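# Move carton T32 (or T34) from bench to counter

## Task

Pick up the carton labelled T32 from the bench and set it down on the counter; if no carton carries T32, move the one labelled T34 instead. Every other carton must stay standing on the bench, the low shelf must be upright when you finish, the bench must stay roughly where it was, and the robot must not tip over or end up leaning.

## Robot and tools

ROBOT. A simulated Hello Robot Stretch 4: an omni-wheel base, a lift sliding on a mast, one arm that telescopes forward, a three-axis wrist and a five-finger hand. It stands about 1.6 m tall; the base edge lies within 0.23 m of the base origin. A loose object may occasionally get a brief external nudge.

FRAMES. Base frame: origin on the floor below the base centre, x forward, y left, z up, metres. hand_pose is reported in it (the hand point sits 0.045 m in front of the palm; the printed value can be slightly off). The odometry frame is the base frame as it was at scene start; base_odometry counts wheel turns only, so slip looks like travel. Heading in rad, left positive, -3.142 to 3.142.

move. One action per call. base takes one of: {"translate_m": d} straight drive, forward positive, -2 to 2 m; {"strafe_m": d} sideways, left positive, -2 to 2 m; {"rotate_rad": d} spin in place, counter-clockwise positive, -3.2 to 3.2. All are offsets from where the base last reported itself (or from its current spot if a move was still running). translate_m and strafe_m may be combined into one straight diagonal offset; rotate cannot be combined. joints is an object of absolute targets by name: lift_m 0 to 1.2 m; arm_m 0 to 0.55 m (extension); wrist_yaw_rad -1.134 to 4.276 (0 ahead, + left, 3.14 folded back); wrist_pitch_rad -1.117 to 4.259 (0 level, 1.57 pointing down); wrist_roll_rad -1.117 to 4.259 (0 palm up, 1.57 palm to the robot's right, 3.14 palm down); hand_little, hand_ring, hand_middle, hand_index, hand_thumb_bend each -1 (curled) to +1 (straight); hand_thumb_turn -1 (opposite the fingers) to +1 (beside the palm); hand_force_limit -1 to 1, a setting mapping linearly to about 0 to 10 N at the fingertip (15 N for thumb motors); hand_speed -0.96 to 1, a setting (full speed from +0.48 up). Out-of-range targets are clipped and reported. Optional: pace "slow"/"default"/"fast"/"max"; speeds, per-joint top speed for lift, arm and wrist axes; contact_limits, 0 (light) to 1 (hard), default 0.5, only for arm_m, lift_m, translate_m, strafe_m, rotate_rad and only next to that same command (a base limit persists until the next base action). {"end_of_arm": "enable_torque"} must be sent alone; it re-powers wrist motors that shut off. cameras: list of head_camera, head_left_camera, head_right_camera, wrist_camera or "all"; [] for none; omitted means all for an empty move, none otherwise. blocking true (default) waits until everything rests; false returns in about 0.5 s while motion continues. A move with no action just reports state and images. Motions in one action start together. A move runs at most about 14 s, then reports time_out.

wait {"seconds": 0-10}: lets time pass, returns early once running moves settle. stop: brakes all your running motions and re-brakes slack wheels; a "stop:" line says whether wheels hold. zoom_image {"camera", "region": [x0,y0,x1,y1]} in pixels of that camera's newest image, origin top-left, at most 504 by 504. show_instructions shows the reference page. finished_scene (optional scene 1) ends the scene permanently; the result must hold with the robot idle.

SEQUENCING. If a move or wait is refused, or an uncommanded stop appears in its result, the remaining move, wait and finished_scene calls in the same reply are skipped. An invalid call (unknown key) does not skip the rest.

RESULTS. base_status and joint_status: done, moving, off_target (resting short of target, maybe still pushing), contact_stop (held back; that motion goes slack), time_out (target dropped), limit_stop_at_own_body, limit_stop_at_tilt (lean over 6 degrees; lift, arm and wheels slack until it drops), torque_fault (a wrist motor is limp until enable_torque). on_its_own lists things the robot did unasked, such as slack joints, servo currents outside rest range (likely contact or load), and base_tilt differing from its start value. lidar_m: 12 distances in metres, 30-degree sectors, first straight ahead then counter-clockwise (4th left, 7th behind, 10th right); "-" is nothing seen or closer than 0.25 m; it sees from about 0.15 m up, so table tops register, but can miss glass and thin legs. wrist_depth_mm: 7x7 grid, top-left first, 100-2000 mm, "-" if unknown or under about 200 mm. turned_by_wheels vs turned_by_imu differing by over ~0.1 rad in a move suggests a collision or slip. base_tilt in degrees (forward, right positive, ~3 degree bias). motor_effort in percent with peak in brackets; servo_current in mA for the wrist. hand_stopped_by gives six words for little, ring, middle, index, thumb_bend, thumb_turn: moving, target, force, stalled or fault. *_load_n are fingertip forces in N, positive when pushed open; a lost grip shows as loads near 0.

HAND. Fingers start at hand_force_limit 0 and hand_speed -0.8. A motor only moves when its target changes by at least 0.002, and locks on arrival or when its load reaches the force limit. To grip harder, raise the limit and send a more-closed target; to loosen, send a more-open one. Close at hand_speed -0.94 or lower for a gentle grip. With the thumb turned fully in front (thumb_turn -1), the hand wraps objects roughly 0.035 to 0.065 m thick; the thumb tip and index pad can pinch light items up to about 0.08 m. Straight fingers extend 0.06-0.07 m past the hand point. The wrist camera sits behind the palm heel and can collide.

CAMERAS. head_camera looks forward and down from the mast top (turn the base to look around); head_left_camera and head_right_camera are fisheyes looking steeper, showing base and arm; wrist_camera looks along the palm, its picture inverted when the palm faces down.

AVOID. Dropping anything even a few mm, releasing moving parts, slamming or ramming, and knocking over the other cartons or the shelf. Do not drive, turn or stop sharply with over 1 kg held and arm_m above 0.2. When lifting a load keep lift_m's contact limit at 0.15 or more for 1 kg. Self-collision risk: hand over the base with lift_m under ~0.25 (0.45 pointing down), wrist tilted up while rolled, yaw plus pitch below about -1.1, or the wrist folded back while tilting or rolling. Pressing the hand into things with the base can cause torque faults; excess finger force is penalised.

Each tool is called as name(argument=value, ...), one argument or row to a line, values as JSON.

Reference images:

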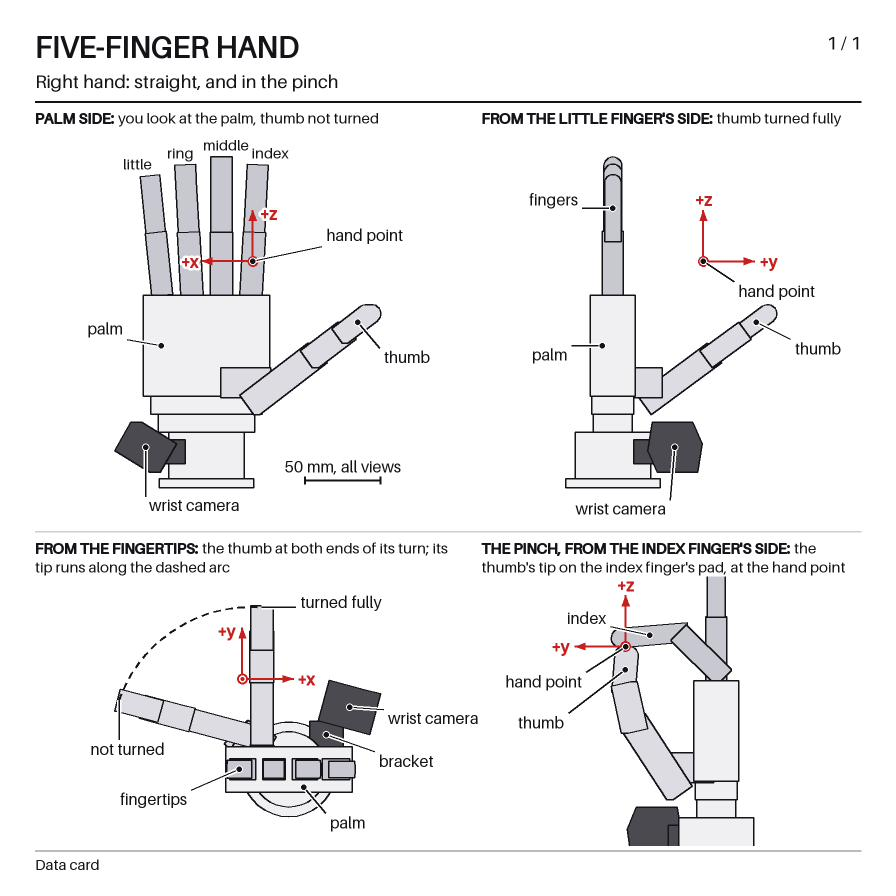

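## Session

move(
)

Scene clock: 0.00 s.
base_odometry: x=+0.000 y=+0.000 heading=+0.000
turned_by_wheels: +0.000
turned_by_imu: +0.000
base_tilt: forward=-0.3 right=+0.1
lidar_m: 0.80 0.70 0.68 2.52 1.83 1.85 0.74 0.64 0.64 0.77 1.44 1.28
base_status: not commanded
joint_positions: lift_m=+0.157 arm_m=+0.001 wrist_yaw_rad=+3.061 wrist_pitch_rad=+0.003 wrist_roll_rad=+0.000 hand_little=+1.000 hand_ring=+1.000 hand_middle=+1.000 hand_index=+1.000 hand_thumb_turn=+1.000 hand_thumb_bend=+1.000 hand_force_limit=+0.000 hand_speed=-0.800
joint_status: not commanded
measured_speeds: all 0
hand_stopped_by: target,target,target,target,target,target
little_load_n: 0.0
ring_load_n: 0.0
middle_load_n: 0.0
index_load_n: 0.0
thumb_bend_load_n: 0.0
thumb_turn_load_n: 0.0
motor_effort: lift_m=+21 arm_m=+2 wheel_0=-1 wheel_1=+3 wheel_2=-3
servo_current: wrist_yaw_rad=33 wrist_pitch_rad=39 wrist_roll_rad=39
hand_pose: x=-0.0395 y=+0.1357 z=+0.3942 quat_wxyz=(-0.479, -0.480, +0.521, +0.519) (m; base frame)
wrist_depth_mm: 138 213 1808 - - - 1921 / 126 140 1708 - - - 1983 / 117 155 1708 - - - 1921 / 126 160 1708 - - - 1983 / 136 768 1756 - - - - / 691 778 1397 1661 1618 1618 - / 699 788 109 116 - - -
pictures: head_camera, head_left_camera, head_right_camera, wrist_camera

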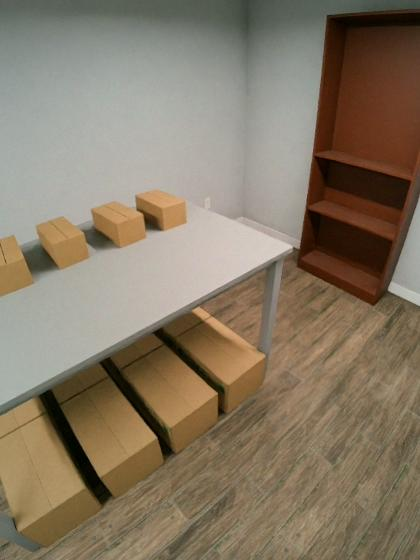

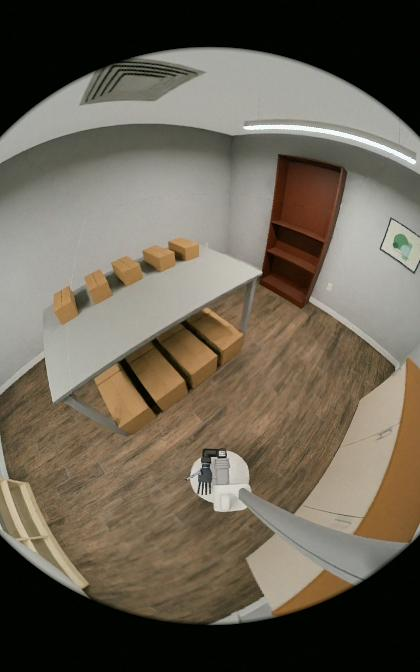

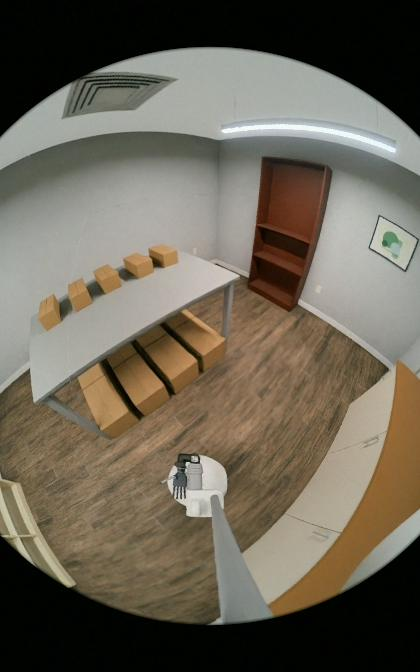

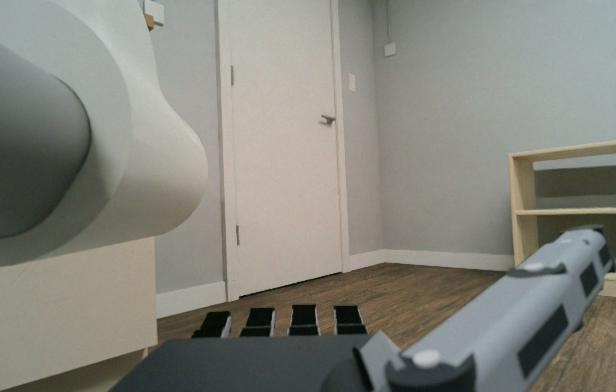

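zoom_image(
  camera="head_camera",
  region=[0, 160, 210, 320],
)

zoom_image(
  camera="head_left_camera",
  region=[30, 220, 270, 440],
)

zoom_image(
  camera="head_right_camera",
  region=[200, 340, 420, 640],
)

Scaled by 2.400 from the camera's image (finer frame: 1200x1600).

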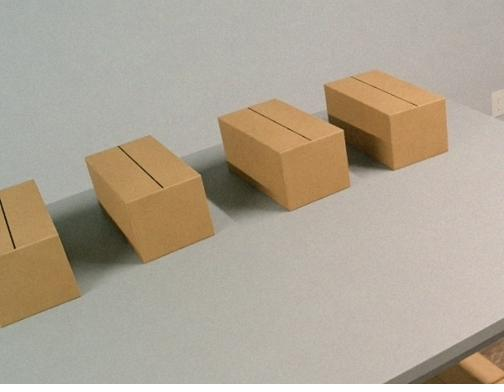

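Scaled by 2.100 from the camera's image (finer frame: 600x960).

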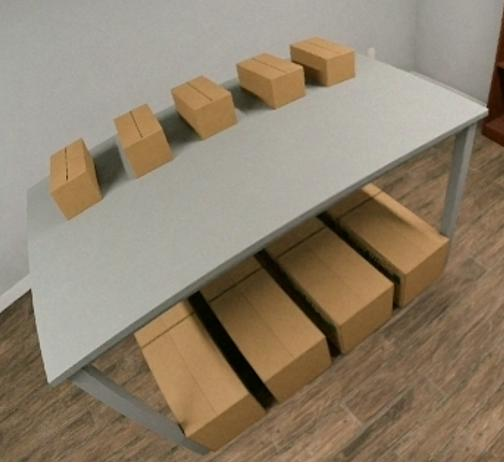

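Scaled by 1.680 from the camera's image (finer frame: 600x960).

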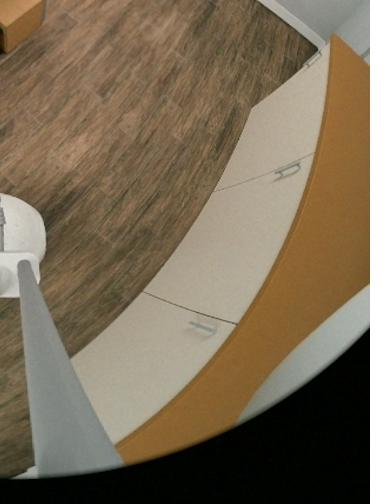

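zoom_image(
  camera="head_left_camera",
  region=[200, 220, 300, 320],
)

zoom_image(
  camera="head_right_camera",
  region=[180, 220, 280, 320],
)

zoom_image(
  camera="head_camera",
  region=[240, 200, 340, 300],
)

Scaled by 5.040 from the camera's image (finer frame: 600x960).

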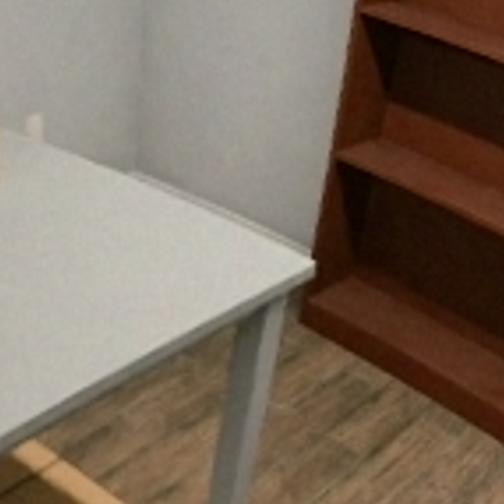

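Scaled by 5.040 from the camera's image (finer frame: 600x960).

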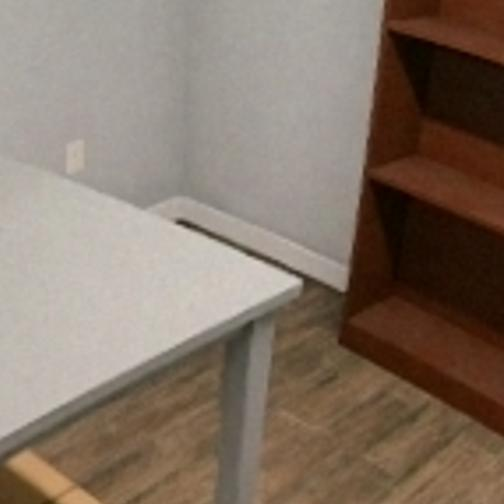

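Scaled by 5.040 from the camera's image (finer frame: 1200x1600).

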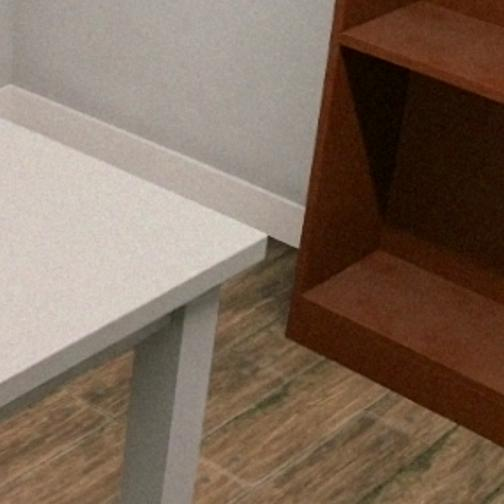

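zoom_image(
  camera="head_camera",
  region=[180, 240, 320, 400],
)

zoom_image(
  camera="head_camera",
  region=[0, 320, 240, 560],
)

zoom_image(
  camera="head_left_camera",
  region=[0, 420, 200, 620],
)

Scaled by 3.150 from the camera's image (finer frame: 1200x1600).

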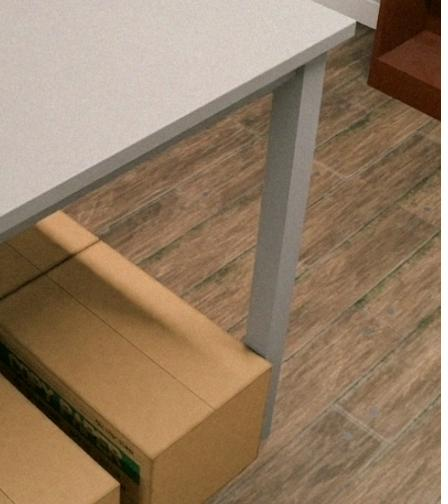

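Scaled by 2.100 from the camera's image (finer frame: 1200x1600).

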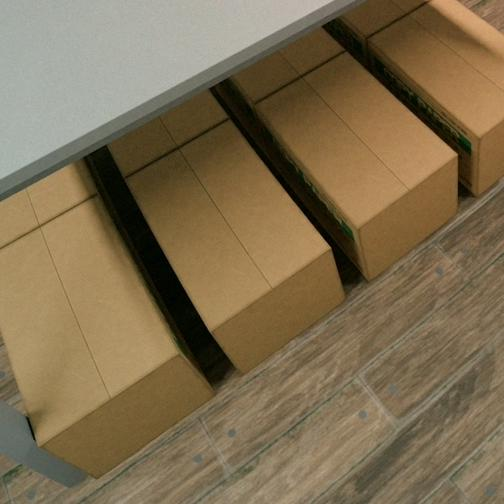

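Scaled by 2.520 from the camera's image (finer frame: 600x960).

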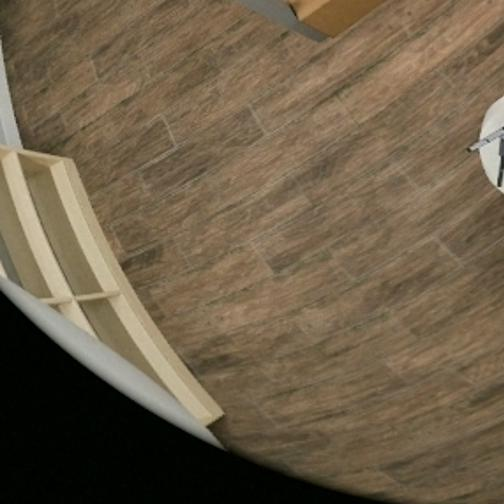

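zoom_image(
  camera="head_camera",
  region=[80, 180, 190, 270],
)

zoom_image(
  camera="head_left_camera",
  region=[45, 230, 155, 330],
)

zoom_image(
  camera="head_right_camera",
  region=[30, 230, 200, 340],
)

Scaled by 4.582 from the camera's image (finer frame: 1200x1600).

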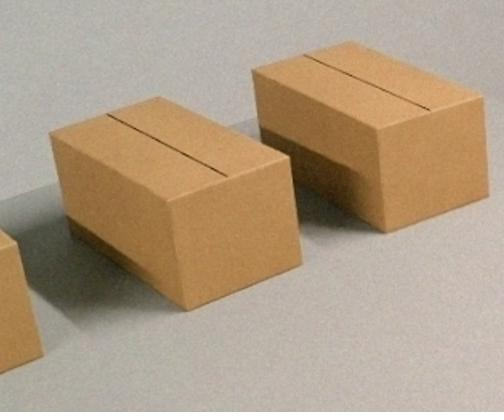

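Scaled by 4.582 from the camera's image (finer frame: 600x960).

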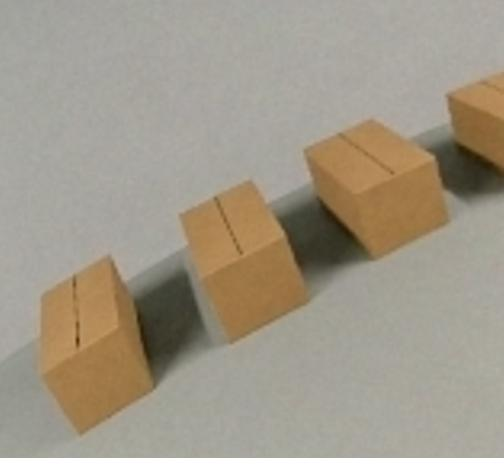

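Scaled by 2.965 from the camera's image (finer frame: 600x960).

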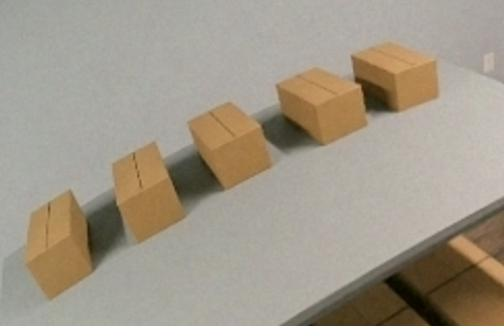

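move(
  base={"rotate_rad": 0.70},
  cameras=["all"],
)

Scene clock: 8.33 s.
move: done
base_odometry: x=+0.000 y=+0.000 heading=+0.700
turned_by_wheels: +0.700
turned_by_imu: +0.689
base_tilt: forward=-0.2 right=+0.1
lidar_m: 0.68 0.72 1.93 1.84 1.83 0.66 0.62 0.67 0.91 2.49 1.04 0.73
base_status: done
joint_positions: lift_m=+0.157 arm_m=+0.001 wrist_yaw_rad=+3.061 wrist_pitch_rad=+0.003 wrist_roll_rad=+0.000 hand_little=+1.000 hand_ring=+1.000 hand_middle=+1.000 hand_index=+1.000 hand_thumb_turn=+1.000 hand_thumb_bend=+1.000 hand_force_limit=+0.000 hand_speed=-0.800
joint_status: not commanded
measured_speeds: all 0
hand_stopped_by: target,target,target,target,target,target
little_load_n: -0.5
ring_load_n: 0.0
middle_load_n: 0.0
index_load_n: 0.0
thumb_bend_load_n: 0.0
thumb_turn_load_n: 0.0
motor_effort: lift_m=+22(22) arm_m=+0(2) wheel_0=-3(7) wheel_1=-1(9) wheel_2=-1(9)
servo_current: wrist_yaw_rad=46(52) wrist_pitch_rad=46(52) wrist_roll_rad=33(46)
hand_pose: x=-0.0395 y=+0.1357 z=+0.3942 quat_wxyz=(-0.479, -0.480, +0.521, +0.519)
wrist_depth_mm: 138 229 809 820 842 1537 1537 / 126 140 809 809 842 1537 1537 / 117 154 788 809 831 1537 1537 / 126 160 788 809 820 1499 1499 / 136 768 778 809 820 1499 - / 741 741 768 788 820 - - / 750 759 109 116 - - -
pictures: head_camera, head_left_camera, head_right_camera, wrist_camera

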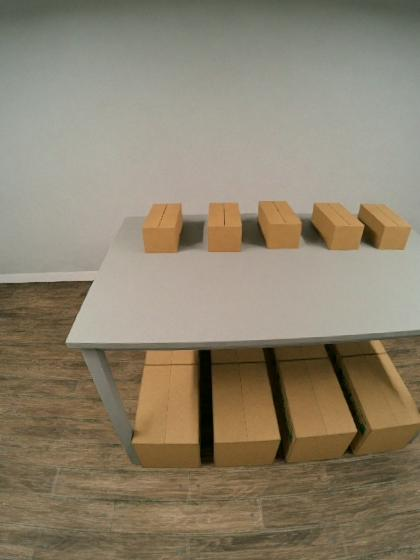

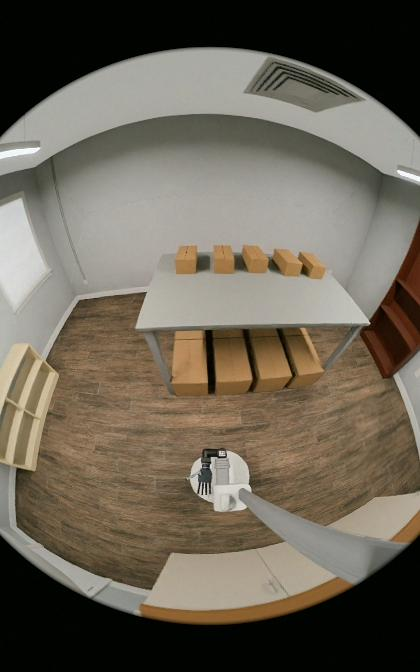

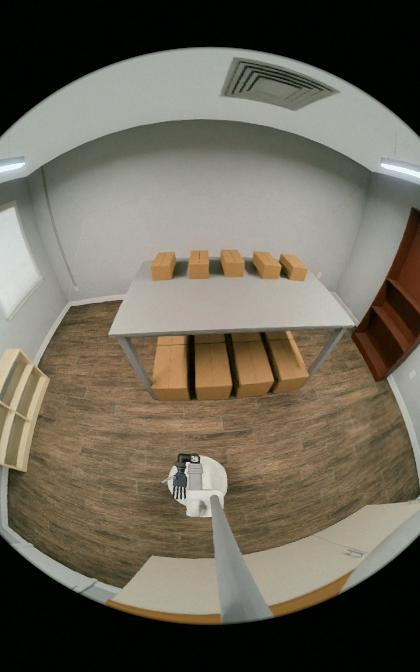

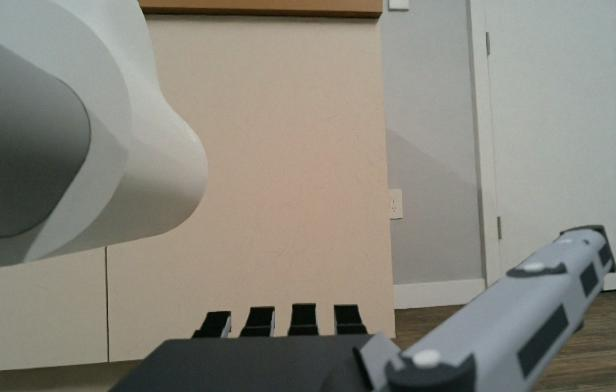

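zoom_image(
  camera="head_camera",
  region=[130, 190, 260, 270],
)

zoom_image(
  camera="head_camera",
  region=[250, 190, 420, 270],
)

zoom_image(
  camera="head_right_camera",
  region=[140, 230, 320, 300],
)

Scaled by 3.877 from the camera's image (finer frame: 1200x1600).

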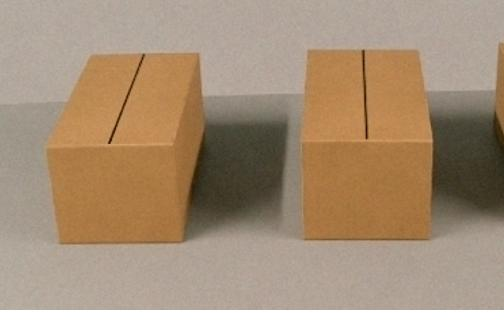

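Scaled by 2.965 from the camera's image (finer frame: 1200x1600).

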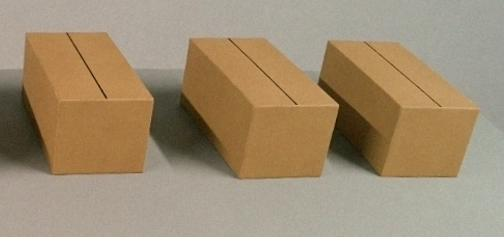

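Scaled by 2.800 from the camera's image (finer frame: 600x960).

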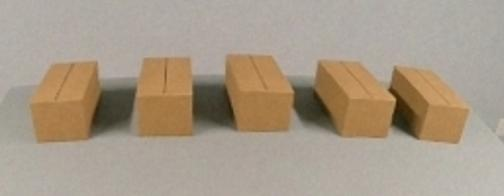

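move(
  base={"strafe_m": 0.92},
  cameras=["head_camera", "head_left_camera"],
)

Scene clock: 15.90 s.
move: done
base_odometry: x=-0.592 y=+0.704 heading=+0.700
turned_by_wheels: +0.000
turned_by_imu: +0.008
base_tilt: forward=-0.3 right=+0.2
lidar_m: 2.32 1.95 0.96 0.93 0.94 1.32 1.24 0.87 0.94 2.42 1.01 0.83
base_status: done
joint_positions: lift_m=+0.157 arm_m=+0.001 wrist_yaw_rad=+3.061 wrist_pitch_rad=+0.003 wrist_roll_rad=+0.000 hand_little=+1.000 hand_ring=+1.000 hand_middle=+1.000 hand_index=+1.000 hand_thumb_turn=+1.000 hand_thumb_bend=+1.000 hand_force_limit=+0.000 hand_speed=-0.800
joint_status: not commanded
measured_speeds: all 0
hand_stopped_by: target,target,target,target,target,target
little_load_n: 0.0
ring_load_n: 0.0
middle_load_n: 0.0
index_load_n: 0.0
thumb_bend_load_n: 0.0
thumb_turn_load_n: 0.0
motor_effort: lift_m=+21(22) arm_m=-2(2) wheel_0=-2(11) wheel_1=+1(11) wheel_2=+2(4)
servo_current: wrist_yaw_rad=33(52) wrist_pitch_rad=46(52) wrist_roll_rad=33(52)
hand_pose: x=-0.0395 y=+0.1357 z=+0.3942 quat_wxyz=(-0.479, -0.480, +0.521, +0.519)
wrist_depth_mm: 138 213 1430 1464 1537 1537 1537 / 126 140 1430 1430 1499 1537 1464 / 117 154 1430 1464 1499 1499 1499 / 126 160 297 1430 1464 1464 1499 / 136 202 1397 1464 1464 1464 - / 1078 1281 1255 1430 1464 1430 - / 946 991 109 116 - - -

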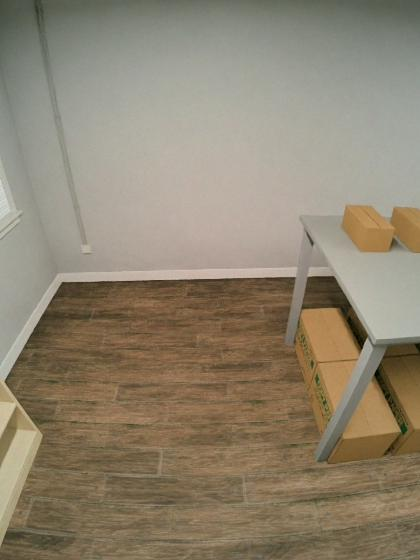

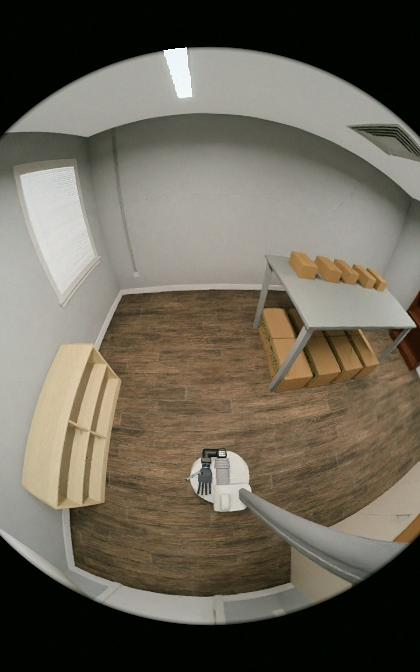

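move(
  base={"translate_m": 1.5},
  cameras=["head_right_camera"],
)

move(
  base={"rotate_rad": -1.5708},
  cameras=["all"],
)

Scene clock: 22.57 s.
move: done
base_odometry: x=+0.555 y=+1.670 heading=+0.700
turned_by_wheels: +0.000
turned_by_imu: +0.004
base_tilt: forward=-0.2 right=+0.2
lidar_m: 0.82 0.85 1.15 1.34 1.12 1.35 2.27 0.67 0.45 0.43 1.24 0.87
base_status: done
joint_positions: lift_m=+0.157 arm_m=+0.001 wrist_yaw_rad=+3.061 wrist_pitch_rad=+0.003 wrist_roll_rad=+0.000 hand_little=+1.000 hand_ring=+1.000 hand_middle=+1.000 hand_index=+1.000 hand_thumb_turn=+1.000 hand_thumb_bend=+1.000 hand_force_limit=+0.000 hand_speed=-0.800
joint_status: not commanded
measured_speeds: all 0
hand_stopped_by: target,target,target,target,target,target
little_load_n: 0.0
ring_load_n: 0.0
middle_load_n: 0.0
index_load_n: 0.0
thumb_bend_load_n: 0.0
thumb_turn_load_n: 0.0
motor_effort: lift_m=+21(22) arm_m=-2(2) wheel_0=+3(8) wheel_1=+3(8) wheel_2=-2(12)
servo_current: wrist_yaw_rad=33(52) wrist_pitch_rad=46(59) wrist_roll_rad=33(59)
hand_pose: x=-0.0395 y=+0.1357 z=+0.3942 quat_wxyz=(-0.479, -0.480, +0.521, +0.519)
wrist_depth_mm: 139 216 - - - - 1661 / 127 140 - - - - 1576 / 116 156 - - - - 1499 / 126 161 - - - - 1499 / 136 - - - - 1921 - / 1756 1618 1537 1618 1576 1576 - / 1025 1008 109 116 - - -

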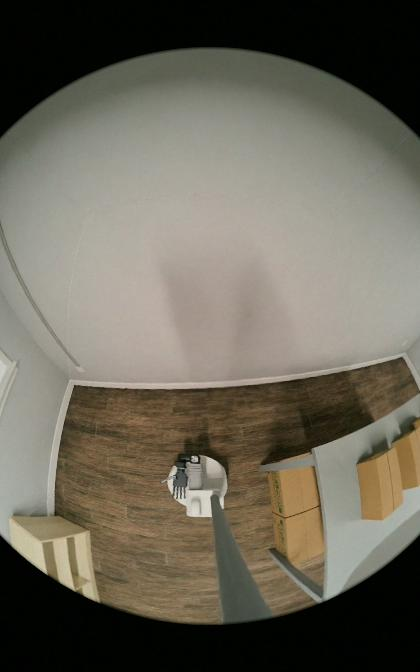

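Scene clock: 24.63 s.
move: done
base_odometry: x=+0.555 y=+1.670 heading=-0.870
turned_by_wheels: -1.570
turned_by_imu: -1.543
base_tilt: forward=-0.3 right=+0.1
lidar_m: 0.42 1.22 0.86 0.82 0.84 1.14 1.34 1.14 1.39 2.24 0.68 0.44
base_status: done
joint_positions: lift_m=+0.157 arm_m=+0.001 wrist_yaw_rad=+3.061 wrist_pitch_rad=+0.003 wrist_roll_rad=+0.000 hand_little=+1.000 hand_ring=+1.000 hand_middle=+1.000 hand_index=+1.000 hand_thumb_turn=+1.000 hand_thumb_bend=+1.000 hand_force_limit=+0.000 hand_speed=-0.800
joint_status: not commanded
measured_speeds: all 0
hand_stopped_by: target,target,target,target,target,target
little_load_n: 0.0
ring_load_n: 0.0
middle_load_n: 0.0
index_load_n: 0.0
thumb_bend_load_n: 0.0
thumb_turn_load_n: 0.0
motor_effort: lift_m=+21(22) arm_m=-2(2) wheel_0=+2(9) wheel_1=+2(10) wheel_2=+1(9)
servo_current: wrist_yaw_rad=39(52) wrist_pitch_rad=46(52) wrist_roll_rad=33(52)
hand_pose: x=-0.0395 y=+0.1357 z=+0.3942 quat_wxyz=(-0.479, -0.480, +0.521, +0.519)
wrist_depth_mm: 139 232 1537 1576 1661 - - / 127 140 1464 1576 1618 - - / 117 156 1537 1576 1618 - - / 126 161 1537 1576 1576 - - / 136 1430 1499 1537 1576 - - / 1205 1430 1255 187 1308 - - / 1008 991 109 116 - - -
pictures: head_camera, head_left_camera, head_right_camera, wrist_camera

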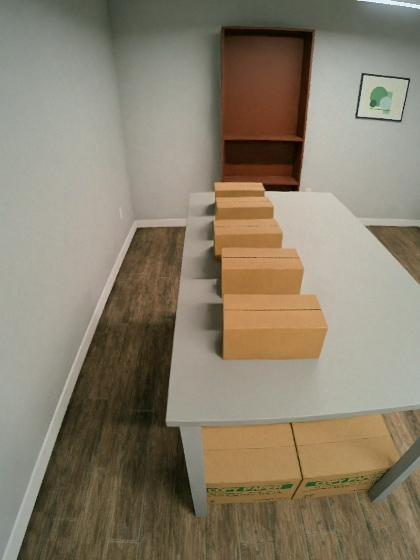

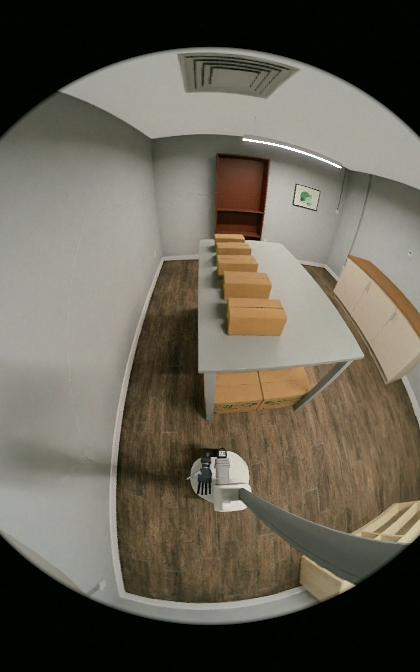

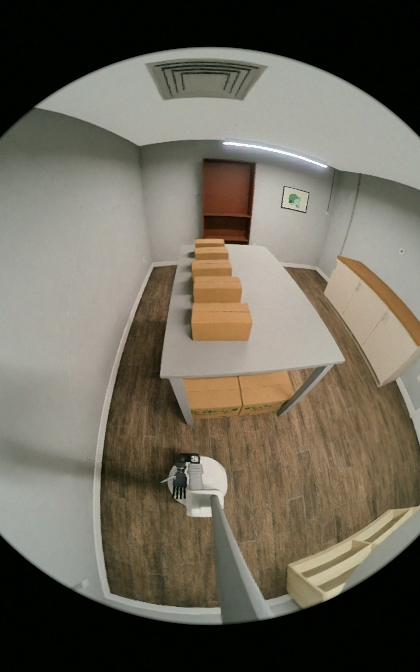

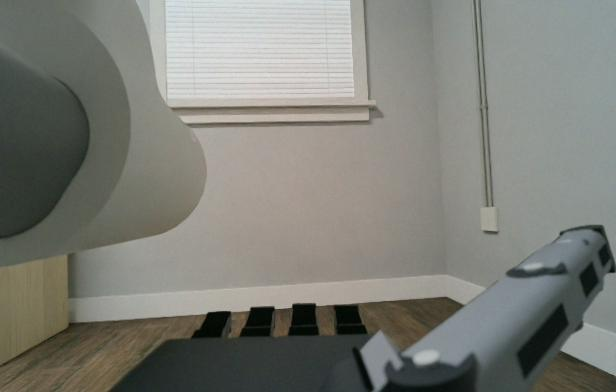

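move(
  base={"strafe_m": 0.44},
  cameras=["head_camera", "head_right_camera"],
)

Scene clock: 27.77 s.
move: done
base_odometry: x=+0.891 y=+1.954 heading=-0.871
turned_by_wheels: +0.000
turned_by_imu: +0.002
base_tilt: forward=-0.2 right=+0.1
lidar_m: 1.28 0.58 0.39 0.36 0.38 0.56 1.36 1.38 1.44 2.65 0.67 0.54
base_status: done
joint_positions: lift_m=+0.157 arm_m=+0.001 wrist_yaw_rad=+3.061 wrist_pitch_rad=+0.003 wrist_roll_rad=+0.000 hand_little=+1.000 hand_ring=+1.000 hand_middle=+1.000 hand_index=+1.000 hand_thumb_turn=+1.000 hand_thumb_bend=+1.000 hand_force_limit=+0.000 hand_speed=-0.800
joint_status: not commanded
measured_speeds: all 0
hand_stopped_by: target,target,target,target,target,target
little_load_n: 0.0
ring_load_n: 0.0
middle_load_n: 0.0
index_load_n: 0.0
thumb_bend_load_n: 0.0
thumb_turn_load_n: 0.0
motor_effort: lift_m=+21(22) arm_m=-2(2) wheel_0=-2(10) wheel_1=+1(12) wheel_2=-1(3)
servo_current: wrist_yaw_rad=52(52) wrist_pitch_rad=46(52) wrist_roll_rad=33(52)
hand_pose: x=-0.0395 y=+0.1357 z=+0.3942 quat_wxyz=(-0.479, -0.480, +0.521, +0.519)
wrist_depth_mm: 138 231 1576 1618 - 525 392 / 127 140 1576 1537 - 530 399 / 117 155 1499 1576 - 535 399 / 126 161 1537 1576 - 549 402 / 136 1499 1499 1576 - 554 - / 1397 1430 1281 187 - 627 - / 1008 976 109 116 - - -

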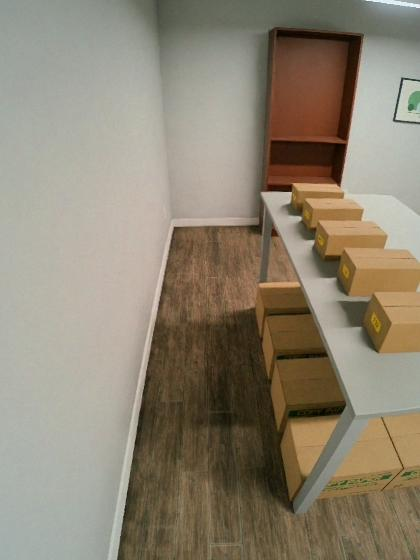

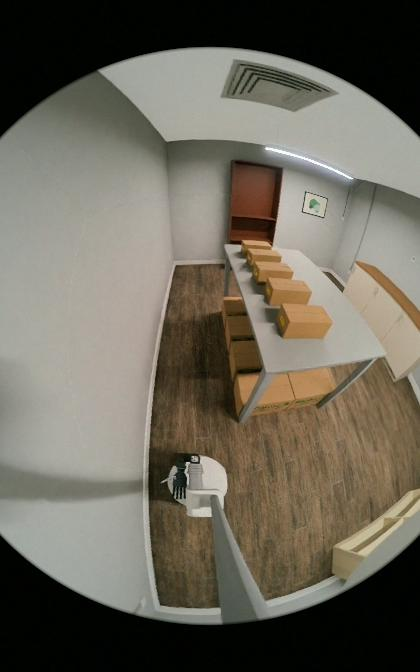

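Labels are visible on the back faces. Zooming.

zoom_image(
  camera="head_camera",
  region=[350, 280, 420, 360],
)

zoom_image(
  camera="head_camera",
  region=[320, 240, 390, 300],
)

zoom_image(
  camera="head_camera",
  region=[275, 175, 345, 260],
)

Scaled by 6.300 from the camera's image (finer frame: 1200x1600).

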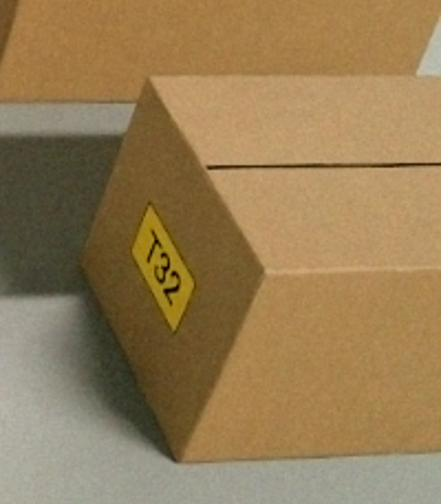

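Scaled by 7.200 from the camera's image (finer frame: 1200x1600).

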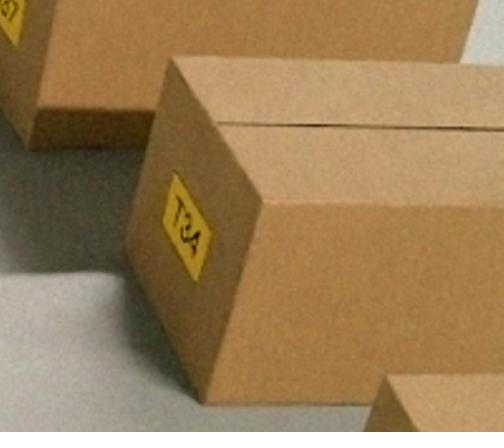

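Scaled by 5.929 from the camera's image (finer frame: 1200x1600).

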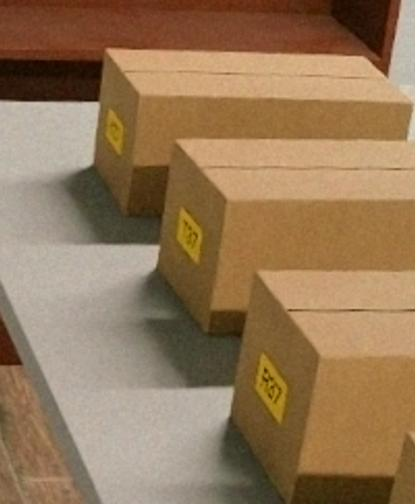

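move(
  base={"strafe_m": -0.585},
  joints={"lift_m": 1.0},
  cameras=["head_camera"],
)

Scene clock: 39.57 s.
move: done
base_odometry: x=+0.444 y=+1.577 heading=-0.871
turned_by_wheels: +0.000
turned_by_imu: -0.002
base_tilt: forward=-0.3 right=+0.1
lidar_m: 0.43 0.44 1.00 0.94 1.02 1.38 1.35 1.07 1.40 2.17 0.68 0.47
base_status: done
joint_positions: lift_m=+1.000 arm_m=+0.001 wrist_yaw_rad=+3.061 wrist_pitch_rad=+0.003 wrist_roll_rad=+0.000 hand_little=+1.000 hand_ring=+1.000 hand_middle=+1.000 hand_index=+1.000 hand_thumb_turn=+1.000 hand_thumb_bend=+1.000 hand_force_limit=+0.000 hand_speed=-0.800
joint_status: all done
measured_speeds: all 0
hand_stopped_by: target,target,target,target,target,target
little_load_n: 0.0
ring_load_n: 0.0
middle_load_n: 0.0
index_load_n: 0.0
thumb_bend_load_n: 0.0
thumb_turn_load_n: 0.0
motor_effort: lift_m=+27(31) arm_m=-2(2) wheel_0=-1(10) wheel_1=+1(12) wheel_2=-3(5)
servo_current: wrist_yaw_rad=39(52) wrist_pitch_rad=46(65) wrist_roll_rad=33(52)
hand_pose: x=-0.0395 y=+0.1357 z=+1.2373 quat_wxyz=(-0.479, -0.480, +0.521, +0.519)
wrist_depth_mm: 139 229 1537 1576 1618 1661 - / 127 140 1576 1499 1576 1618 - / 117 154 1499 1576 1661 1618 - / 126 160 1499 1576 1576 1618 - / 136 1430 1499 1576 1576 1618 - / 1430 1464 1499 1537 1618 1618 - / 1397 1430 109 116 - - -

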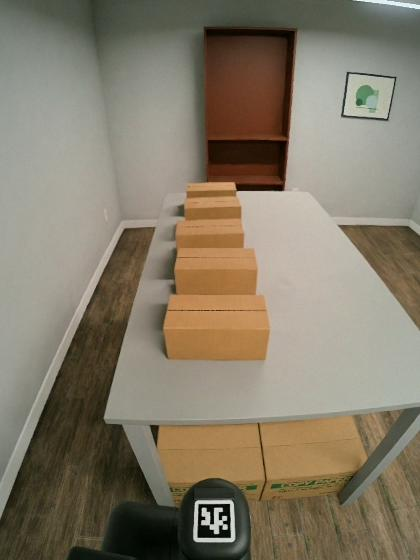

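move(
  joints={"wrist_yaw_rad": 0.0},
  cameras=["head_camera", "wrist_camera", "head_left_camera"],
)

Scene clock: 41.97 s.
move: done
base_odometry: x=+0.444 y=+1.577 heading=-0.871
turned_by_wheels: +0.000
turned_by_imu: +0.001
base_tilt: forward=-0.2 right=+0.0
lidar_m: 0.44 0.46 1.02 0.95 0.98 1.37 1.34 1.09 1.40 2.17 0.70 0.49
base_status: not commanded
joint_positions: lift_m=+1.000 arm_m=+0.001 wrist_yaw_rad=+0.001 wrist_pitch_rad=+0.003 wrist_roll_rad=+0.000 hand_little=+1.000 hand_ring=+1.000 hand_middle=+1.000 hand_index=+1.000 hand_thumb_turn=+1.000 hand_thumb_bend=+1.000 hand_force_limit=+0.000 hand_speed=-0.800
joint_status: all done
measured_speeds: all 0
hand_stopped_by: target,target,target,target,target,target
little_load_n: 0.0
ring_load_n: 0.0
middle_load_n: 0.0
index_load_n: 0.0
thumb_bend_load_n: 0.0
thumb_turn_load_n: 0.0
motor_effort: lift_m=+27(27) arm_m=-2(2) wheel_0=+0(1) wheel_1=+1(1) wheel_2=-3(3)
servo_current: wrist_yaw_rad=39(143) wrist_pitch_rad=46(52) wrist_roll_rad=26(52)
hand_pose: x=+0.3937 y=-0.1179 z=+1.2373 quat_wxyz=(+0.499, +0.500, +0.501, +0.500)
wrist_depth_mm: - - - - - - - / - - - - - - - / - - - - - - - / - - - - - - - / - - - - - - - / - - 917 209 - - - / - - 109 116 - - -
pictures: head_camera, head_left_camera, wrist_camera
wrist_camera: T_world_to_cam=[[0.00033, -0.99975, -0.0225, -0.07081], [0.05812, 0.02248, -0.99806, 1.22277], [0.99831, -0.00098, 0.05811, -0.3052]] pos_world=[0.23365, -0.09858, 1.23654]

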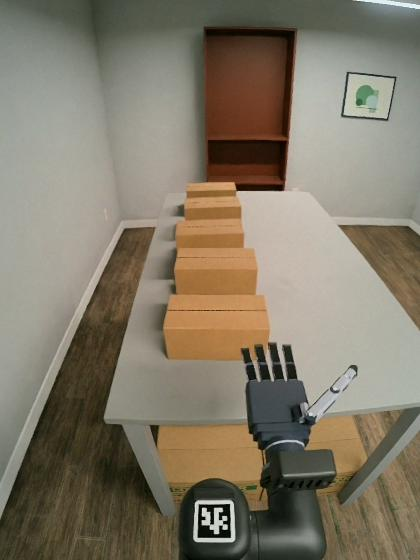

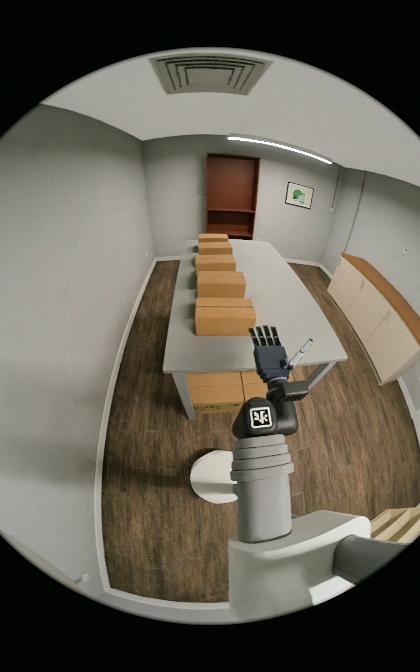

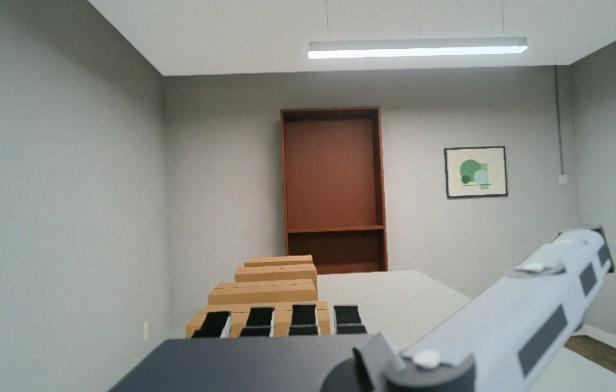

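move(
  joints={"lift_m": 1.18, "wrist_pitch_rad": 1.57, "wrist_roll_rad": 3.14},
  cameras=["head_camera", "wrist_camera", "head_left_camera"],
)

Scene clock: 45.13 s.
move: done
base_odometry: x=+0.444 y=+1.577 heading=-0.871
turned_by_wheels: +0.000
turned_by_imu: +0.001
base_tilt: forward=-0.3 right=+0.1
lidar_m: 0.44 0.45 1.02 0.96 1.00 1.36 1.36 1.05 1.39 2.14 0.70 0.47
base_status: not commanded
joint_positions: lift_m=+1.180 arm_m=+0.001 wrist_yaw_rad=+0.001 wrist_pitch_rad=+1.567 wrist_roll_rad=+3.138 hand_little=+1.000 hand_ring=+1.000 hand_middle=+1.000 hand_index=+1.000 hand_thumb_turn=+1.000 hand_thumb_bend=+1.000 hand_force_limit=+0.000 hand_speed=-0.800
joint_status: all done
measured_speeds: all 0
hand_stopped_by: target,target,target,target,target,target
little_load_n: 0.0
ring_load_n: 0.0
middle_load_n: 0.0
index_load_n: 0.0
thumb_bend_load_n: 0.0
thumb_turn_load_n: 0.0
motor_effort: lift_m=+26(31) arm_m=-2(2) wheel_0=+0(1) wheel_1=+1(1) wheel_2=-3(3)
servo_current: wrist_yaw_rad=39(52) wrist_pitch_rad=46(85) wrist_roll_rad=39(111)
hand_pose: x=+0.1125 y=-0.0569 z=+1.1361 quat_wxyz=(-0.001, +0.709, -0.705, +0.001)
wrist_depth_mm: 1308 1336 1336 1308 1336 1336 1366 / 1366 1308 1308 1336 1308 1366 1366 / 1308 1308 1308 1098 1308 1336 1336 / 1336 1308 1308 1098 1336 1308 1336 / 1281 1336 1336 1308 1281 1308 - / 1281 1281 1281 1308 1308 1308 - / 1281 1008 109 116 - - -
pictures: head_camera, head_left_camera, wrist_camera
wrist_camera: T_world_to_cam=[[0.01756, 0.99984, 0.0011, 0.07309], [0.99819, -0.01747, -0.05761, -0.03972], [-0.05758, 0.00211, -0.99834, 1.30078]] pos_world=[0.11326, -0.07653, 1.29625]

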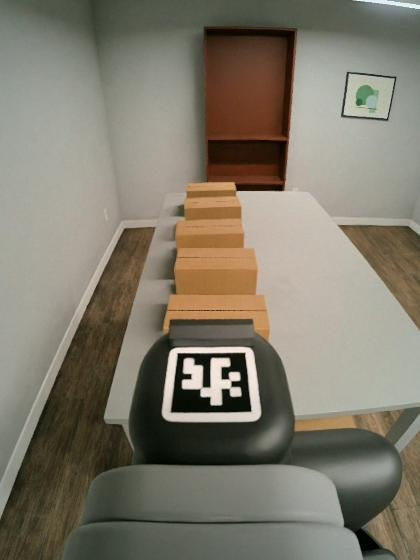

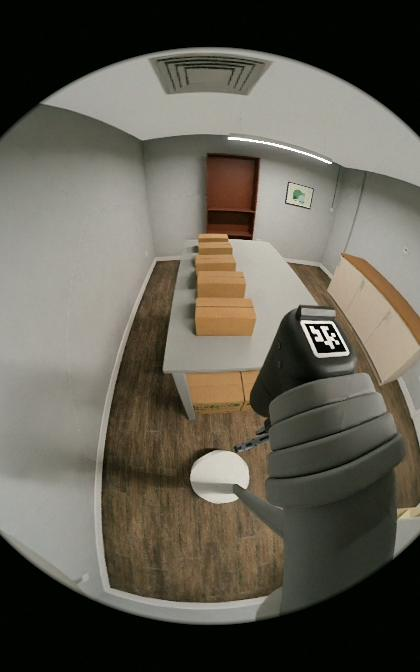

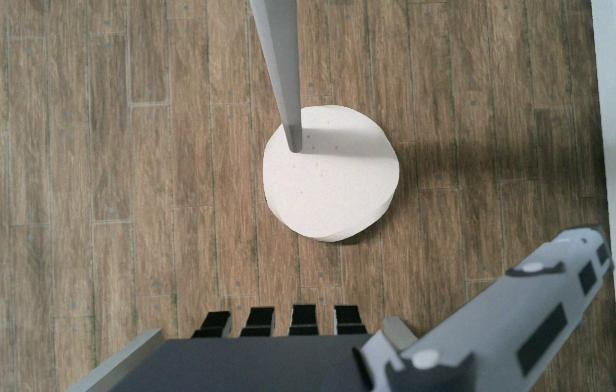

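move(
  joints={"arm_m": 0.4},
  base={"strafe_m": 0.076},
  cameras=["head_camera", "wrist_camera", "head_left_camera"],
)

Scene clock: 47.87 s.
move: done
base_odometry: x=+0.502 y=+1.626 heading=-0.871
turned_by_wheels: +0.000
turned_by_imu: +0.001
base_tilt: forward=-0.2 right=+0.1
lidar_m: 0.43 0.45 0.93 0.88 0.93 1.26 1.35 1.08 1.39 2.19 0.68 0.47
base_status: done
joint_positions: lift_m=+1.180 arm_m=+0.400 wrist_yaw_rad=+0.001 wrist_pitch_rad=+1.567 wrist_roll_rad=+3.138 hand_little=+1.000 hand_ring=+1.000 hand_middle=+1.000 hand_index=+1.000 hand_thumb_turn=+1.000 hand_thumb_bend=+1.000 hand_force_limit=+0.000 hand_speed=-0.800
joint_status: all done
measured_speeds: all 0
hand_stopped_by: target,target,target,target,target,target
little_load_n: 0.0
ring_load_n: 0.0
middle_load_n: 0.0
index_load_n: 0.0
thumb_bend_load_n: 0.0
thumb_turn_load_n: 0.0
motor_effort: lift_m=+27(27) arm_m=+4(11) wheel_0=-2(10) wheel_1=+1(11) wheel_2=-2(3)
servo_current: wrist_yaw_rad=33(52) wrist_pitch_rad=39(59) wrist_roll_rad=39(52)
hand_pose: x=+0.5114 y=-0.0569 z=+1.1362 quat_wxyz=(-0.001, +0.709, -0.706, +0.001)
wrist_depth_mm: 1336 1366 1336 1138 1336 1336 1336 / 1308 1336 1336 1098 1336 1308 1336 / 1308 1308 1336 1336 1336 1336 1308 / - - - - - - 1308 / - - - - - - - / - - - 185 - - - / - - 109 116 - - -
pictures: head_camera, head_left_camera, wrist_camera
wrist_camera: T_world_to_cam=[[0.01807, 0.99984, 0.00118, 0.06563], [0.99818, -0.01797, -0.05762, -0.43792], [-0.05758, 0.00222, -0.99834, 1.32376]] pos_world=[0.51216, -0.07643, 1.29625]

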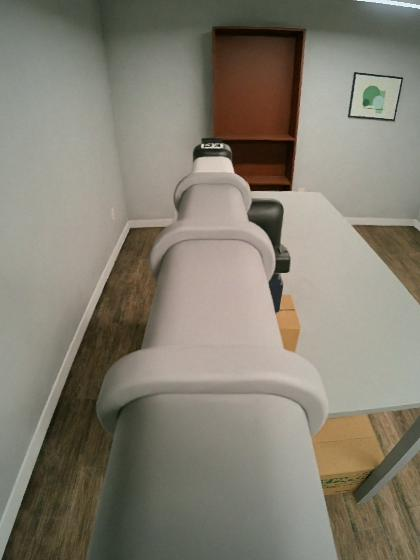

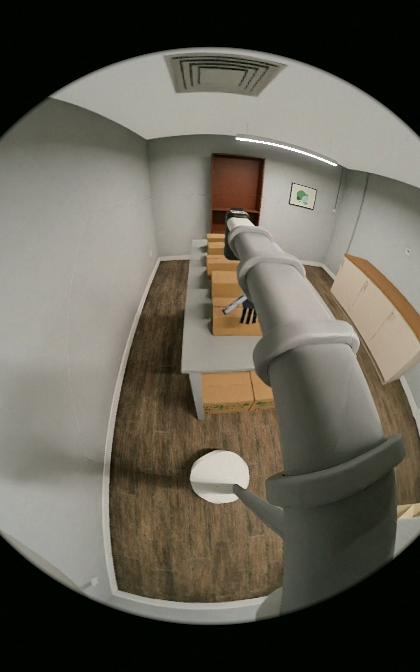

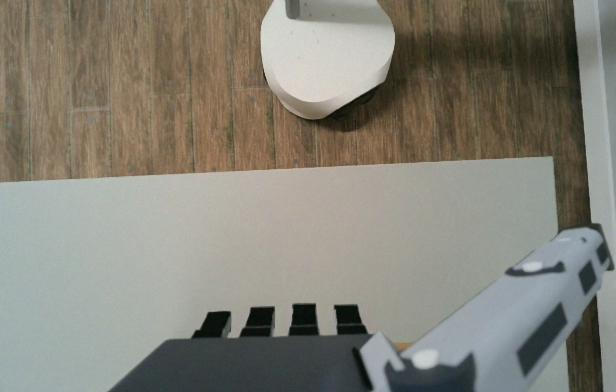

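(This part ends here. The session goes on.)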